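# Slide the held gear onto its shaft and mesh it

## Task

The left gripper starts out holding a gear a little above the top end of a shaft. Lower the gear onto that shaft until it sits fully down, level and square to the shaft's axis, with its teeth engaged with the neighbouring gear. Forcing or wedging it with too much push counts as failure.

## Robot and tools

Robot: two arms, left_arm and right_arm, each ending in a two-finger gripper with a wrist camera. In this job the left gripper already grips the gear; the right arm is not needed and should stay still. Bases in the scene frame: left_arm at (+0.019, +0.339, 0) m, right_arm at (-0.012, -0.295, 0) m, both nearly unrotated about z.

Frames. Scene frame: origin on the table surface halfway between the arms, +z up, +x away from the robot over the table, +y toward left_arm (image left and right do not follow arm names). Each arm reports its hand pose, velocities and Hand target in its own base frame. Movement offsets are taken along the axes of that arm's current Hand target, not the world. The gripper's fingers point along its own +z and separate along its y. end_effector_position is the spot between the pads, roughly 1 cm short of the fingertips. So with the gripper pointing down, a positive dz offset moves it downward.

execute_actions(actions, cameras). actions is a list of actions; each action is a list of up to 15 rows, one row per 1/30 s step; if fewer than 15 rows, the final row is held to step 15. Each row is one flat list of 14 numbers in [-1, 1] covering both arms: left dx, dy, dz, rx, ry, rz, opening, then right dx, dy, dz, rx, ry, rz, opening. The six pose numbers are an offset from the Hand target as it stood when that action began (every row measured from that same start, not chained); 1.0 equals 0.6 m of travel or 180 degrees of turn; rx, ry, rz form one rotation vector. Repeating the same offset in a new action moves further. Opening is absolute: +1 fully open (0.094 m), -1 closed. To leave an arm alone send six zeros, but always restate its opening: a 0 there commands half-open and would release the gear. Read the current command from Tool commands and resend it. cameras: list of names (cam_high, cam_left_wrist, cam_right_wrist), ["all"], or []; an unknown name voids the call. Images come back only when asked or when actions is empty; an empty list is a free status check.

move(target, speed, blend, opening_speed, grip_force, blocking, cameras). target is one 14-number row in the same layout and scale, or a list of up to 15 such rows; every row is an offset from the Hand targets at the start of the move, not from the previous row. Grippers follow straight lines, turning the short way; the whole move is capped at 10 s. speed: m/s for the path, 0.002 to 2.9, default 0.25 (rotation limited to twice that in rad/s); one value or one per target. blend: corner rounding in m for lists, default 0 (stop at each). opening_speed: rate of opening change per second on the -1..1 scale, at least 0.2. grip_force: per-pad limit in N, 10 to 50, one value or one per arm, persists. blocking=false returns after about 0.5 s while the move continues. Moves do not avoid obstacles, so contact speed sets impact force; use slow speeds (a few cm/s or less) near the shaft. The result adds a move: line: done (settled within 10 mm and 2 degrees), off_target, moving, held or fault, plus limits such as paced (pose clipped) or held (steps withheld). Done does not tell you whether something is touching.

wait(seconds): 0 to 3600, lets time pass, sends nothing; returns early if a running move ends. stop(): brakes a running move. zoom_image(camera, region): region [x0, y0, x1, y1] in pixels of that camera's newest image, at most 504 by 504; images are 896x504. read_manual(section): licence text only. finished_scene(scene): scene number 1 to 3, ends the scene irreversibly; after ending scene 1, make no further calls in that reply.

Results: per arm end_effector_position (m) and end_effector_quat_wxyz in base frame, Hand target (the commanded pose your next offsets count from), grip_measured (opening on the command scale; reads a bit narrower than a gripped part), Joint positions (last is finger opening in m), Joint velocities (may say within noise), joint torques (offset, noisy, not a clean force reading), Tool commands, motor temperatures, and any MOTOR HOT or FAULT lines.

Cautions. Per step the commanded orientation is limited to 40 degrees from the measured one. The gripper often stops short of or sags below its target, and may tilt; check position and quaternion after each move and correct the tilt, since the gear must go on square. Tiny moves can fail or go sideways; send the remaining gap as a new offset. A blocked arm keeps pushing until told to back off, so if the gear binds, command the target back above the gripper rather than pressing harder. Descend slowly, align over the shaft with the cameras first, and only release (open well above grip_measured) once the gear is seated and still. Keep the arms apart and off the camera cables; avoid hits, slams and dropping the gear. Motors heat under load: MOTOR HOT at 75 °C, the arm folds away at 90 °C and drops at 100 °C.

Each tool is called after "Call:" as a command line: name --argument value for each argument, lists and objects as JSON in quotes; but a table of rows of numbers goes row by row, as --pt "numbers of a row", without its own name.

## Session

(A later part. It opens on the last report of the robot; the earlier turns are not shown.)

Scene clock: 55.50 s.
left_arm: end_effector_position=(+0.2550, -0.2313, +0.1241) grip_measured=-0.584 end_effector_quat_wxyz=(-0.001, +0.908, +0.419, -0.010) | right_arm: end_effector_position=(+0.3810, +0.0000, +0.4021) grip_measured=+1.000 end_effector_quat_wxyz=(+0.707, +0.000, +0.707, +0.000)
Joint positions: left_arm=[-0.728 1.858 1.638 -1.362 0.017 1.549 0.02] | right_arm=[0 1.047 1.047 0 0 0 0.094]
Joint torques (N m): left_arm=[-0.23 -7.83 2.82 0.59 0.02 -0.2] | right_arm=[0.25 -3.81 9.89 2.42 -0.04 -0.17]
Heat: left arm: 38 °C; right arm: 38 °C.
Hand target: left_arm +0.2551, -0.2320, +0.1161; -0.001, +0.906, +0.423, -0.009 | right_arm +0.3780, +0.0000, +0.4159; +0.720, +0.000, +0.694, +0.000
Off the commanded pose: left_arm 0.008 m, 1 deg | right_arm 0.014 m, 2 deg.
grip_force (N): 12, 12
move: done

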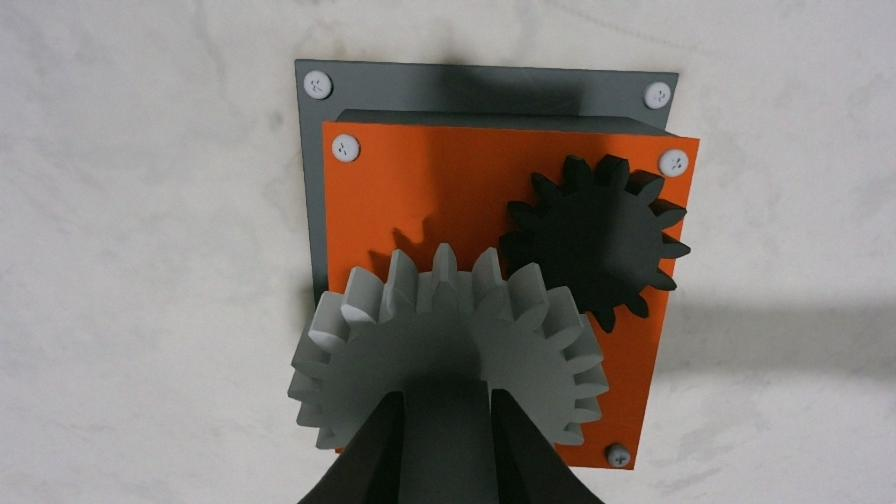

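Call:
move --target '[0,0,0.01,0,0,0,-1,0,0,0,0,0,0,1]' --speed 0.03 --cameras '["cam_left_wrist"]'

Call:
zoom_image --camera "cam_left_wrist" --region '[270, 220, 630, 500]'

Scene clock: 56.73 s.
left_arm: end_effector_position=(+0.2504, -0.2364, +0.1180) grip_measured=-0.584 end_effector_quat_wxyz=(+0.004, +0.909, +0.417, -0.022) | right_arm: end_effector_position=(+0.3810, +0.0000, +0.4021) grip_measured=+1.000 end_effector_quat_wxyz=(+0.707, +0.000, +0.707, +0.000)
Joint positions: left_arm=[-0.735 1.858 1.614 -1.338 0.043 1.547 0.02] | right_arm=[0 1.047 1.047 0 0 0 0.094]
Joint torques (N m): left_arm=[0.32 -7.8 2.95 0.6 -0.21 -0.19] | right_arm=[0.25 -3.82 9.89 2.42 -0.04 -0.18]
Heat: left arm: 38 °C; right arm: 38 °C.
Hand target: left_arm +0.2550, -0.2321, +0.1101; -0.001, +0.906, +0.423, -0.009 | right_arm +0.3780, +0.0000, +0.4159; +0.720, +0.000, +0.694, +0.000
Off the commanded pose: left_arm 0.010 m, 2 deg | right_arm 0.014 m, 2 deg.
grip_force (N): 12, 12
move: done

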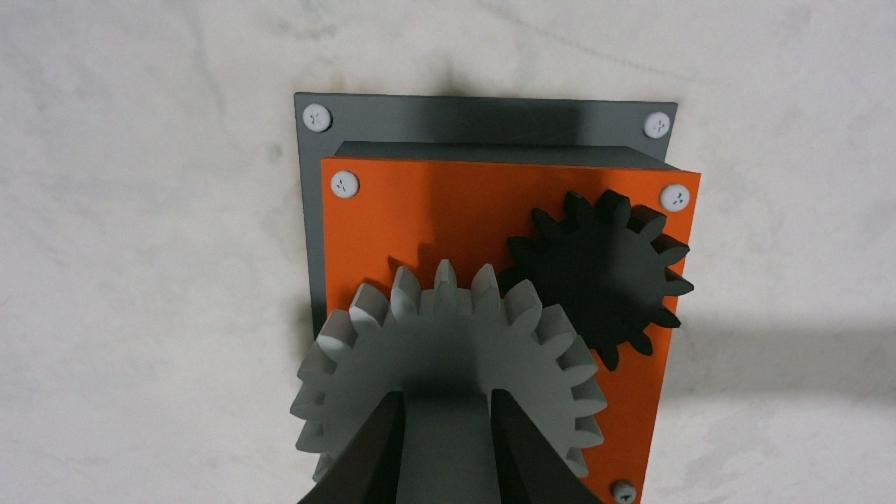

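Scaled by 1.400 from the camera's image (finer frame: 1280x720).

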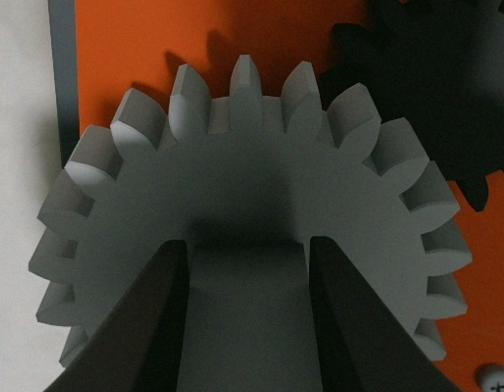

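Call:
move --target '[-0.004,0,0.008,0,0.01,0,-1,0,0,0,0,0,0,1]' --speed 0.03 --cameras '["cam_left_wrist"]'

Call:
zoom_image --camera "cam_left_wrist" --region '[270, 220, 630, 500]'

Scene clock: 59.93 s.
left_arm: end_effector_position=(+0.2481, -0.2389, +0.1148) grip_measured=-0.584 end_effector_quat_wxyz=(+0.000, +0.908, +0.418, -0.012) | right_arm: end_effector_position=(+0.3810, +0.0000, +0.4021) grip_measured=+1.000 end_effector_quat_wxyz=(+0.707, +0.000, +0.707, +0.000)
Joint positions: left_arm=[-0.755 1.858 1.602 -1.325 0.022 1.525 0.02] | right_arm=[0 1.047 1.047 0 0 0 0.094]
Joint torques (N m): left_arm=[0.08 -7.6 2.67 0.64 -0.32 -0.18] | right_arm=[0.25 -3.81 9.91 2.42 -0.04 -0.18]
Heat: left arm: 37 °C; right arm: 38 °C.
Hand target: left_arm +0.2534, -0.2339, +0.1054; -0.008, +0.906, +0.423, +0.005 | right_arm +0.3780, +0.0000, +0.4159; +0.720, +0.000, +0.694, +0.000
Off the commanded pose: left_arm 0.012 m, 2 deg | right_arm 0.014 m, 2 deg.
grip_force (N): 12, 12
move: off_target (left_arm)

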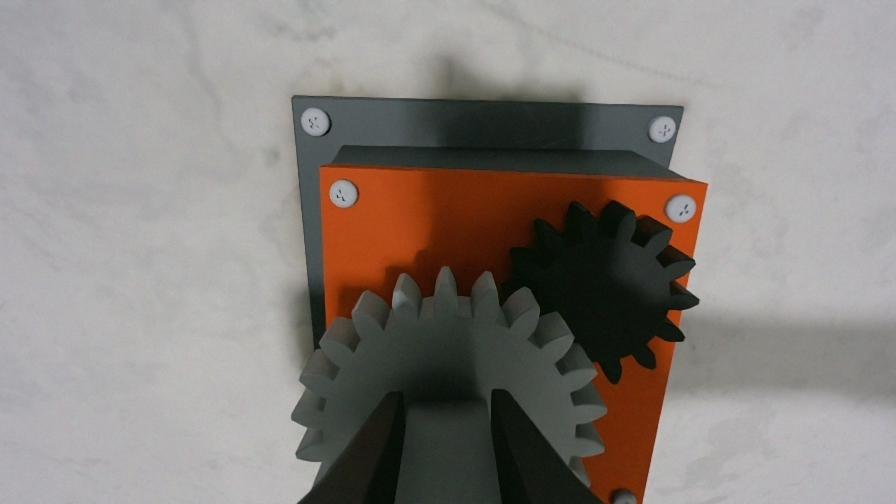

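Scaled by 1.400 from the camera's image (finer frame: 1280x720).

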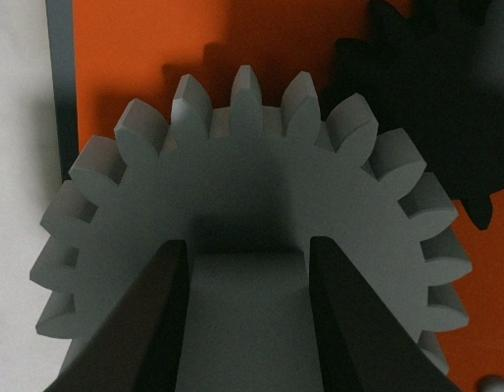

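Call:
move --pt "0.004 0 -0.03 0 -0.004 0 -1 0 0 0 0 0 0 1" --pt "0.022 0 -0.03 0 -0.004 0 -1 0 0 0 0 0 0 1" --speed 0.05 --cameras '["cam_left_wrist"]'

Call:
zoom_image --camera "cam_left_wrist" --region '[270, 180, 630, 460]'

Scene clock: 64.17 s.
left_arm: end_effector_position=(+0.2567, -0.2291, +0.1181) grip_measured=-0.584 end_effector_quat_wxyz=(-0.003, +0.905, +0.426, -0.008) | right_arm: end_effector_position=(+0.3810, +0.0000, +0.4021) grip_measured=+1.000 end_effector_quat_wxyz=(+0.707, +0.000, +0.707, +0.000)
Joint positions: left_arm=[-0.722 1.858 1.615 -1.34 0.013 1.54 0.02] | right_arm=[0 1.047 1.047 0 0 0 0.094]
Joint torques (N m): left_arm=[0.99 -7.92 7.15 0.02 -0.12 0.11] | right_arm=[0.27 -3.81 9.88 2.42 -0.05 -0.18]
Heat: left arm: 37 °C; right arm: 38 °C.
Hand target: left_arm +0.2618, -0.2241, +0.1236; -0.005, +0.906, +0.423, +0.000 | right_arm +0.3780, +0.0000, +0.4159; +0.720, +0.000, +0.694, +0.000
Off the commanded pose: left_arm 0.009 m, 1 deg | right_arm 0.014 m, 2 deg.
grip_force (N): 12, 12
move: done

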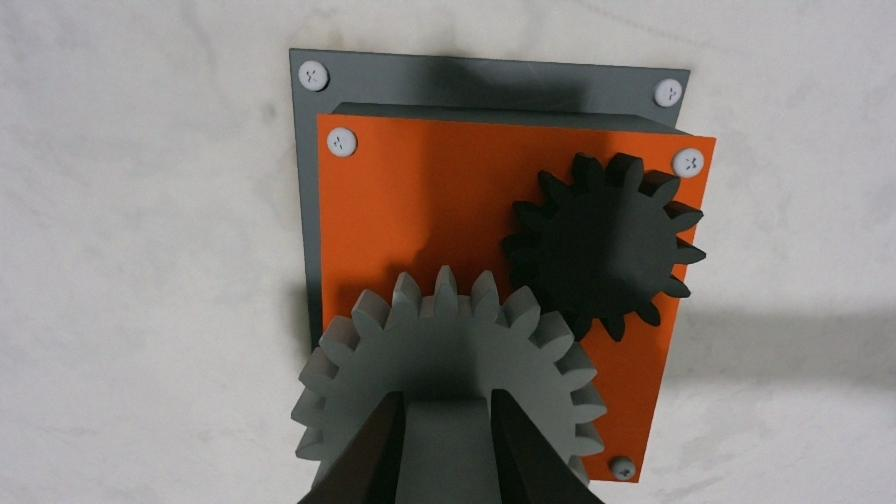

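Scaled by 1.400 from the camera's image (finer frame: 1280x720).

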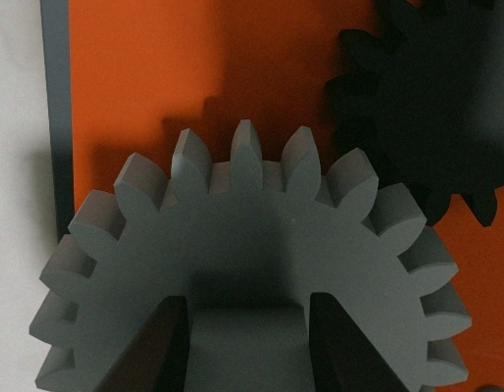

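Call:
move --pt "0 0 0 0 0 0 -0.5 0 0 0 0 0 0 1" --pt "0 0 0 0 0 0 -0.5 0 0 0 0 0 0 1" --opening_speed 0.2 --speed 0.05 --cameras '["cam_left_wrist"]'

Call:
move --pt "0 0 -0.014 0 0 0 -0.5 0 0 0 0 0 0 1" --pt "0.0206 0 -0.014 -0.004 0.0037 0 -0.5 0 0 0 0 0 0 1" --speed 0.04 --cameras '["cam_left_wrist"]'

Scene clock: 70.37 s.
left_arm: end_effector_position=(+0.2583, -0.2260, +0.1181) grip_measured=-0.502 end_effector_quat_wxyz=(-0.006, +0.904, +0.427, -0.005) | right_arm: end_effector_position=(+0.3810, +0.0000, +0.4021) grip_measured=+1.000 end_effector_quat_wxyz=(+0.707, +0.000, +0.707, +0.000)
Joint positions: left_arm=[-0.717 1.858 1.615 -1.343 0.003 1.541 0.023] | right_arm=[0 1.047 1.047 0 0 0 0.094]
Joint torques (N m): left_arm=[0.58 -7.91 7.15 0.04 -0.03 0.1] | right_arm=[0.23 -3.82 9.91 2.42 -0.04 -0.18]
Heat: left arm: 38 °C; right arm: 38 °C.
Hand target: left_arm +0.2618, -0.2241, +0.1236; -0.005, +0.906, +0.423, +0.000 | right_arm +0.3780, +0.0000, +0.4159; +0.720, +0.000, +0.694, +0.000
Off the commanded pose: left_arm 0.007 m, 1 deg | right_arm 0.014 m, 2 deg.
grip_force (N): 12, 12
move: done

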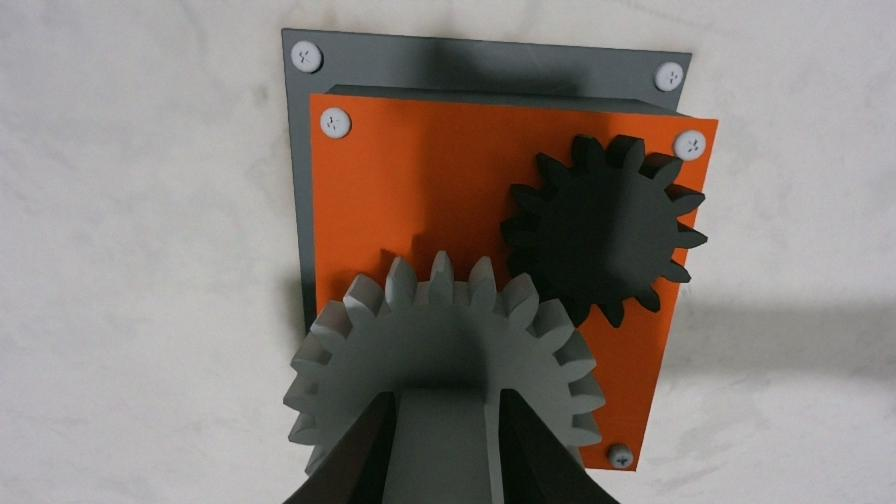

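Scene clock: 71.67 s.
left_arm: end_effector_position=(+0.2659, -0.2158, +0.1248) grip_measured=-0.502 end_effector_quat_wxyz=(-0.010, +0.904, +0.428, +0.000) | right_arm: end_effector_position=(+0.3810, +0.0000, +0.4021) grip_measured=+1.000 end_effector_quat_wxyz=(+0.707, +0.000, +0.707, +0.000)
Joint positions: left_arm=[-0.686 1.858 1.642 -1.372 -0.008 1.57 0.023] | right_arm=[0 1.047 1.047 0 0 0 0.094]
Joint torques (N m): left_arm=[0.46 -8.75 6.57 0.15 -0.05 0.11] | right_arm=[0.25 -3.81 9.88 2.41 -0.04 -0.18]
Heat: left arm: 38 °C; right arm: 38 °C.
Hand target: left_arm +0.2698, -0.2147, +0.1320; -0.002, +0.906, +0.424, +0.008 | right_arm +0.3780, +0.0000, +0.4159; +0.720, +0.000, +0.694, +0.000
Off the commanded pose: left_arm 0.008 m, 1 deg | right_arm 0.014 m, 2 deg.
grip_force (N): 12, 12
move: done

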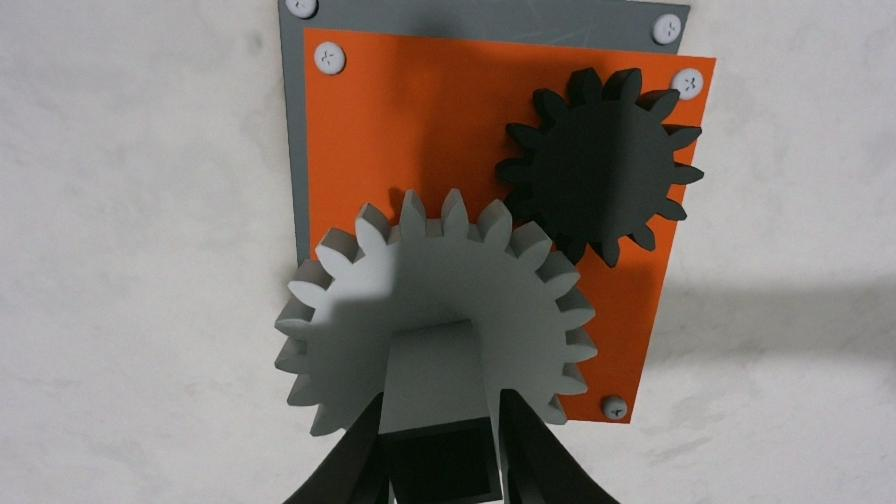

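Call:
move --target '[0,0,0,0,0,0,-0.64,0,0,0,0,0,0,1]' --grip_force 10 --cameras '["cam_left_wrist"]'

Call:
zoom_image --camera "cam_left_wrist" --region '[270, 150, 730, 450]'

Scene clock: 73.87 s.
left_arm: end_effector_position=(+0.2660, -0.2157, +0.1248) grip_measured=-0.553 end_effector_quat_wxyz=(-0.010, +0.904, +0.428, +0.000) | right_arm: end_effector_position=(+0.3810, +0.0000, +0.4021) grip_measured=+1.000 end_effector_quat_wxyz=(+0.707, +0.000, +0.707, +0.000)
Joint positions: left_arm=[-0.686 1.858 1.642 -1.372 -0.009 1.571 0.021] | right_arm=[0 1.047 1.047 0 0 0 0.094]
Joint torques (N m): left_arm=[0.47 -8.76 6.57 0.17 -0.04 0.1] | right_arm=[0.25 -3.84 9.91 2.42 -0.04 -0.18]
Heat: left arm: 38 °C; right arm: 38 °C.
Hand target: left_arm +0.2698, -0.2146, +0.1320; -0.002, +0.906, +0.423, +0.008 | right_arm +0.3780, +0.0000, +0.4159; +0.720, +0.000, +0.694, +0.000
Off the commanded pose: left_arm 0.008 m, 1 deg | right_arm 0.014 m, 2 deg.
grip_force (N): 10, 10
move: done

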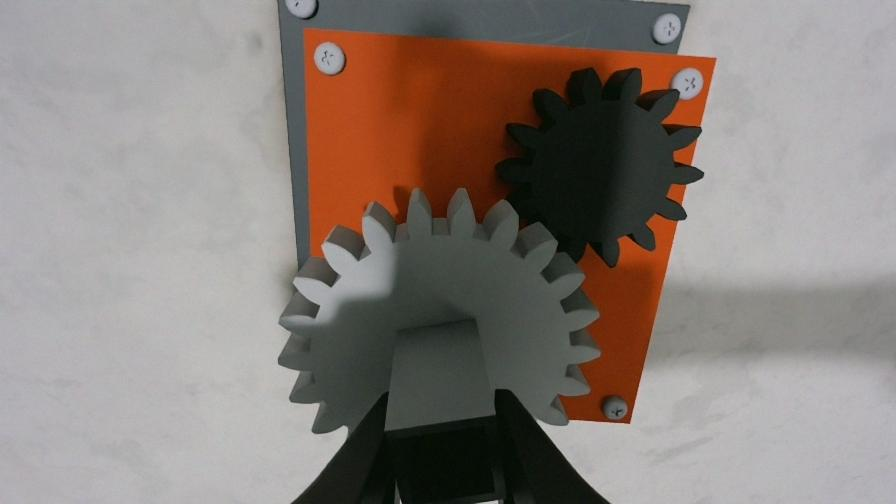

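Scaled by 1.096 from the camera's image (finer frame: 1280x720).

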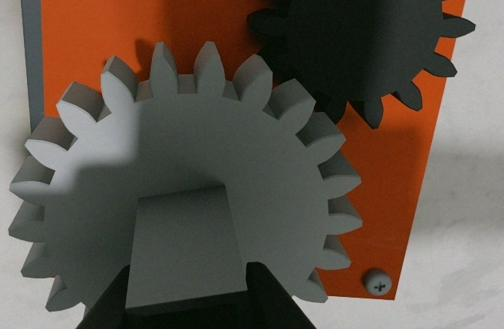

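Call:
move --pt "0.01 -0.002 0 0 0 0 -0.64 0 0 0 0 0 0 1" --speed 0.02

Call:
move --target '[0,0,0.015,0,0,0,-0.64,0,0,0,0,0,0,1]' --speed 0.03 --cameras '["cam_left_wrist"]'

Call:
zoom_image --camera "cam_left_wrist" --region '[270, 30, 730, 450]'

Scene clock: 75.17 s.
left_arm: end_effector_position=(+0.2689, -0.2121, +0.1248) grip_measured=-0.555 end_effector_quat_wxyz=(-0.010, +0.904, +0.427, +0.000) | right_arm: end_effector_position=(+0.3810, +0.0000, +0.4021) grip_measured=+1.000 end_effector_quat_wxyz=(+0.707, +0.000, +0.707, +0.000)
Joint positions: left_arm=[-0.672 1.858 1.642 -1.372 -0.009 1.588 0.021] | right_arm=[0 1.047 1.047 0 0 0 0.094]
Joint torques (N m): left_arm=[0.79 -9.1 6.16 0.18 -0.04 0.1] | right_arm=[0.27 -3.81 9.89 2.42 -0.04 -0.18]
Heat: left arm: 38 °C; right arm: 38 °C.
Hand target: left_arm +0.2727, -0.2093, +0.1321; -0.002, +0.906, +0.423, +0.008 | right_arm +0.3780, +0.0000, +0.4159; +0.720, +0.000, +0.694, +0.000
Off the commanded pose: left_arm 0.009 m, 1 deg | right_arm 0.014 m, 2 deg.
grip_force (N): 10, 10
move: done

Scene clock: 75.70 s.
left_arm: end_effector_position=(+0.2692, -0.2123, +0.1243) grip_measured=-0.555 end_effector_quat_wxyz=(-0.009, +0.905, +0.426, +0.000) | right_arm: end_effector_position=(+0.3810, +0.0000, +0.4021) grip_measured=+1.000 end_effector_quat_wxyz=(+0.707, +0.000, +0.707, +0.000)
Joint positions: left_arm=[-0.672 1.858 1.639 -1.369 -0.009 1.589 0.021] | right_arm=[0 1.047 1.047 0 0 0 0.094]
Joint torques (N m): left_arm=[0.83 -9.1 3.36 0.54 -0.03 0.11] | right_arm=[0.25 -3.82 9.89 2.42 -0.04 -0.18]
Heat: left arm: 38 °C; right arm: 38 °C.
Hand target: left_arm +0.2728, -0.2092, +0.1231; -0.002, +0.906, +0.423, +0.008 | right_arm +0.3780, +0.0000, +0.4159; +0.720, +0.000, +0.694, +0.000
Off the commanded pose: left_arm 0.005 m, 1 deg | right_arm 0.014 m, 2 deg.
grip_force (N): 10, 10
move: done

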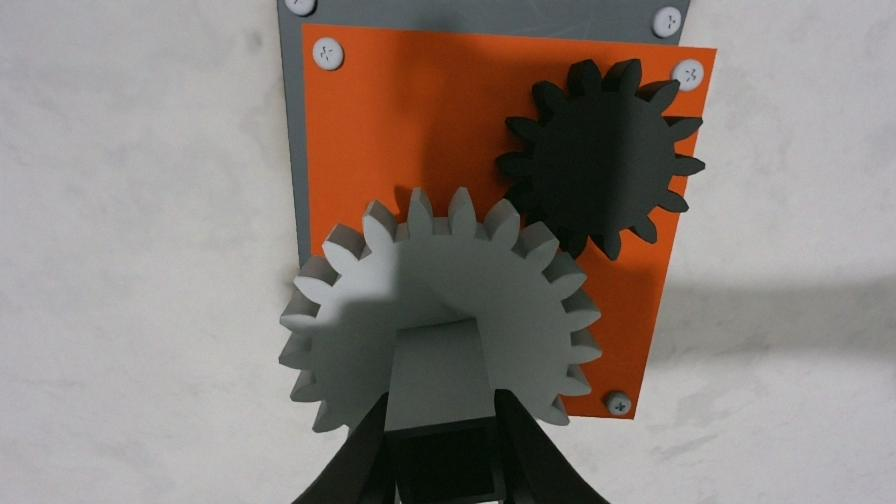

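Scaled by 1.096 from the camera's image (finer frame: 1280x720).

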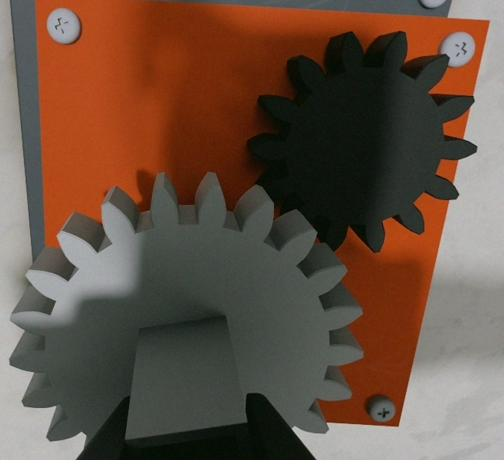

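Call:
move --pt "0.005 -0.003 0.002 0.004 0 0 -0.64 0 0 0 0 0 0 1" --speed 0.015

Call:
move --target '[0.003,-0.004,0.002,0.003,0,0,-0.64,0,0,0,0,0,0,1]' --speed 0.015 --cameras '["cam_left_wrist"]'

Scene clock: 77.77 s.
left_arm: end_effector_position=(+0.2696, -0.2117, +0.1242) grip_measured=-0.555 end_effector_quat_wxyz=(-0.008, +0.905, +0.425, -0.003) | right_arm: end_effector_position=(+0.3810, +0.0000, +0.4021) grip_measured=+1.000 end_effector_quat_wxyz=(+0.707, +0.000, +0.707, +0.000)
Joint positions: left_arm=[-0.667 1.858 1.639 -1.369 -0.002 1.596 0.021] | right_arm=[0 1.047 1.047 0 0 0 0.094]
Joint torques (N m): left_arm=[1.13 -8.65 3.54 0.45 -0.1 0.11] | right_arm=[0.24 -3.84 9.92 2.42 -0.04 -0.18]
Heat: left arm: 38 °C; right arm: 38 °C.
Hand target: left_arm +0.2734, -0.2057, +0.1219; -0.008, +0.906, +0.423, +0.005 | right_arm +0.3780, +0.0000, +0.4159; +0.720, +0.000, +0.694, +0.000
Off the commanded pose: left_arm 0.007 m, 1 deg | right_arm 0.014 m, 2 deg.
grip_force (N): 10, 10
move: done

Scene clock: 78.30 s.
left_arm: end_effector_position=(+0.2709, -0.2105, +0.1242) grip_measured=-0.561 end_effector_quat_wxyz=(-0.007, +0.905, +0.425, -0.003) | right_arm: end_effector_position=(+0.3810, +0.0000, +0.4021) grip_measured=+1.000 end_effector_quat_wxyz=(+0.707, +0.000, +0.707, +0.000)
Joint positions: left_arm=[-0.661 1.858 1.639 -1.368 -0.001 1.602 0.021] | right_arm=[0 1.047 1.047 0 0 0 0.094]
Joint torques (N m): left_arm=[1.07 -8.65 3.17 0.37 -0.12 0.12] | right_arm=[0.27 -3.81 9.89 2.42 -0.04 -0.19]
Heat: left arm: 38 °C; right arm: 38 °C.
Hand target: left_arm +0.2726, -0.2028, +0.1208; -0.012, +0.906, +0.423, +0.003 | right_arm +0.3780, +0.0000, +0.4159; +0.720, +0.000, +0.694, +0.000
Off the commanded pose: left_arm 0.009 m, 1 deg | right_arm 0.014 m, 2 deg.
grip_force (N): 10, 10
move: done

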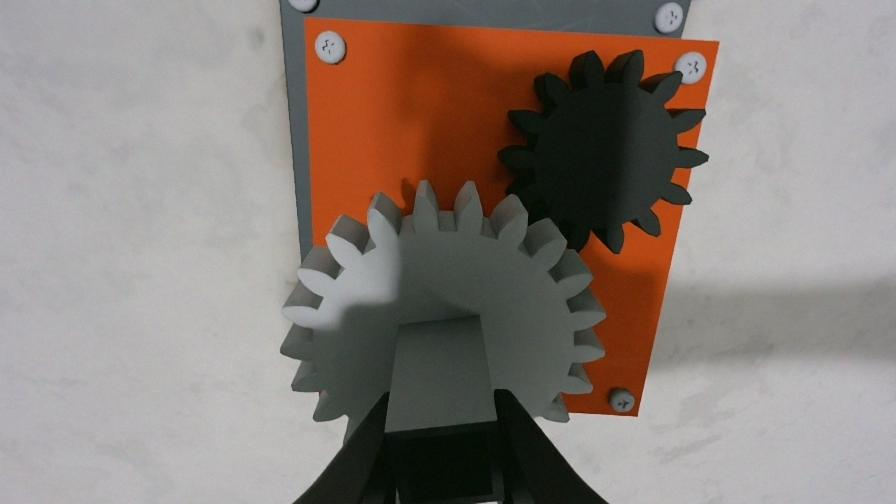

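Call:
move --pt "0 0 -0.006 0 0 0 -0.52 0 0 0 0 0 0 1" --pt "-0.004 0 -0.006 0 0 0.025 -0.52 0 0 0 0 0 0 1" --pt "-0.008 0.003 -0.006 0 0 -0.02 -0.52 0 0 0 0 0 0 1" --pt "-0.004 0 -0.006 0 0 0.02 -0.52 0 0 0 0 0 0 1" --speed 0.06 --opening_speed 0.2 --cameras '["cam_left_wrist"]'

Call:
zoom_image --camera "cam_left_wrist" --region '[270, 30, 730, 450]'

Scene clock: 84.20 s.
left_arm: end_effector_position=(+0.2730, -0.2070, +0.1238) grip_measured=-0.522 end_effector_quat_wxyz=(-0.010, +0.915, +0.403, +0.001) | right_arm: end_effector_position=(+0.3810, +0.0000, +0.4021) grip_measured=+1.000 end_effector_quat_wxyz=(+0.707, +0.000, +0.707, +0.000)
Joint positions: left_arm=[-0.654 1.858 1.637 -1.368 -0.011 1.658 0.022] | right_arm=[0 1.047 1.047 0 0 0 0.094]
Joint torques (N m): left_arm=[-0.12 -8.68 4.48 0.2 -0.02 0.1] | right_arm=[0.25 -3.82 9.88 2.42 -0.05 -0.18]
Heat: left arm: 38 °C; right arm: 38 °C.
Hand target: left_arm +0.2712, -0.2047, +0.1244; -0.012, +0.919, +0.395, +0.003 | right_arm +0.3780, +0.0000, +0.4159; +0.720, +0.000, +0.694, +0.000
Off the commanded pose: left_arm 0.003 m, 1 deg | right_arm 0.014 m, 2 deg.
grip_force (N): 10, 10
move: done

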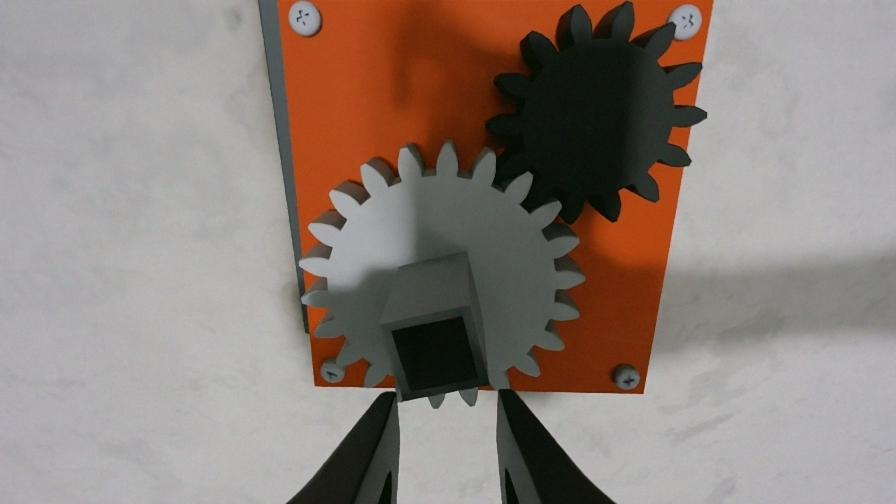

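Scaled by 1.096 from the camera's image (finer frame: 1280x720).

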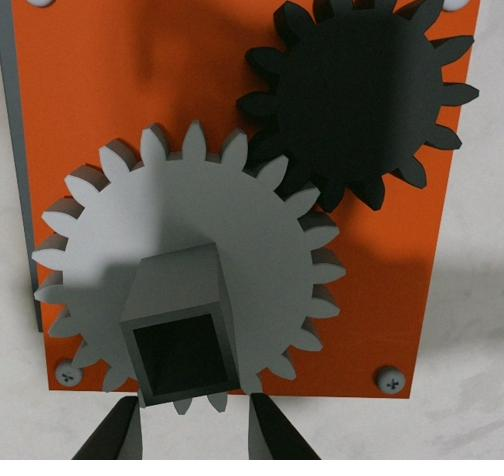

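Call:
move --pt "0 0 0 0 0 0 -0.3 0 0 0 0 0 0 1" --pt "0 0 -0.09 0 0 0 -0.3 0 0 0 0 0 0 1" --speed 0.12 --cameras '["cam_left_wrist"]'

Call:
zoom_image --camera "cam_left_wrist" --region '[300, 30, 700, 380]'

Scene clock: 87.03 s.
left_arm: end_effector_position=(+0.2711, -0.2055, +0.1696) grip_measured=-0.302 end_effector_quat_wxyz=(-0.005, +0.915, +0.402, +0.003) | right_arm: end_effector_position=(+0.3810, +0.0000, +0.4021) grip_measured=+1.000 end_effector_quat_wxyz=(+0.707, +0.000, +0.707, +0.000)
Joint positions: left_arm=[-0.654 1.858 1.82 -1.54 -0.011 1.659 0.033] | right_arm=[0 1.047 1.047 0 0 0 0.094]
Joint torques (N m): left_arm=[-0.35 -8.46 7.28 0.05 -0.02 0.08] | right_arm=[0.25 -3.82 9.89 2.42 -0.04 -0.18]
Heat: left arm: 39 °C; right arm: 38 °C.
Hand target: left_arm +0.2715, -0.2060, +0.1784; -0.012, +0.919, +0.395, +0.003 | right_arm +0.3780, +0.0000, +0.4159; +0.720, +0.000, +0.694, +0.000
Off the commanded pose: left_arm 0.009 m, 1 deg | right_arm 0.014 m, 2 deg.
joint sent to its limit (left arm) — joint 4 (wrist pitch), lower limit. The joint targets still meet the commanded pose.
grip_force (N): 10, 10
move: done

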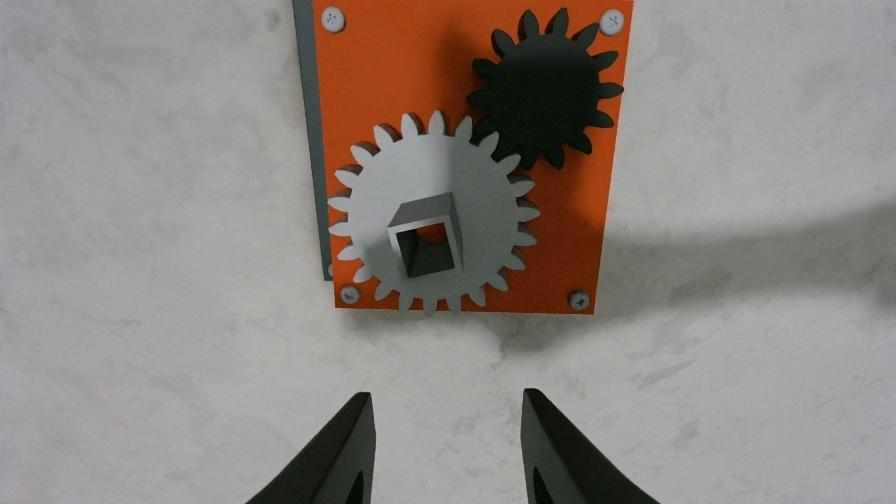

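Scaled by 1.260 from the camera's image (finer frame: 1280x720).

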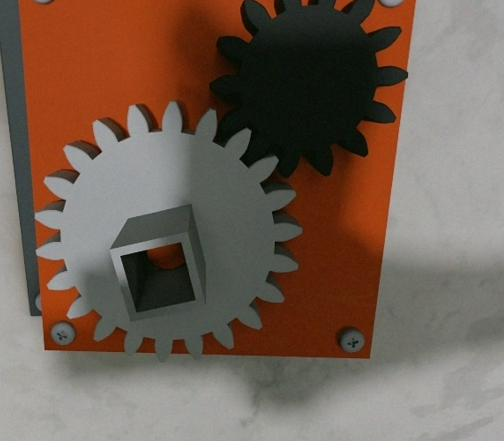

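Call:
finished_scene --scene 2

The scene is finished: the task was done.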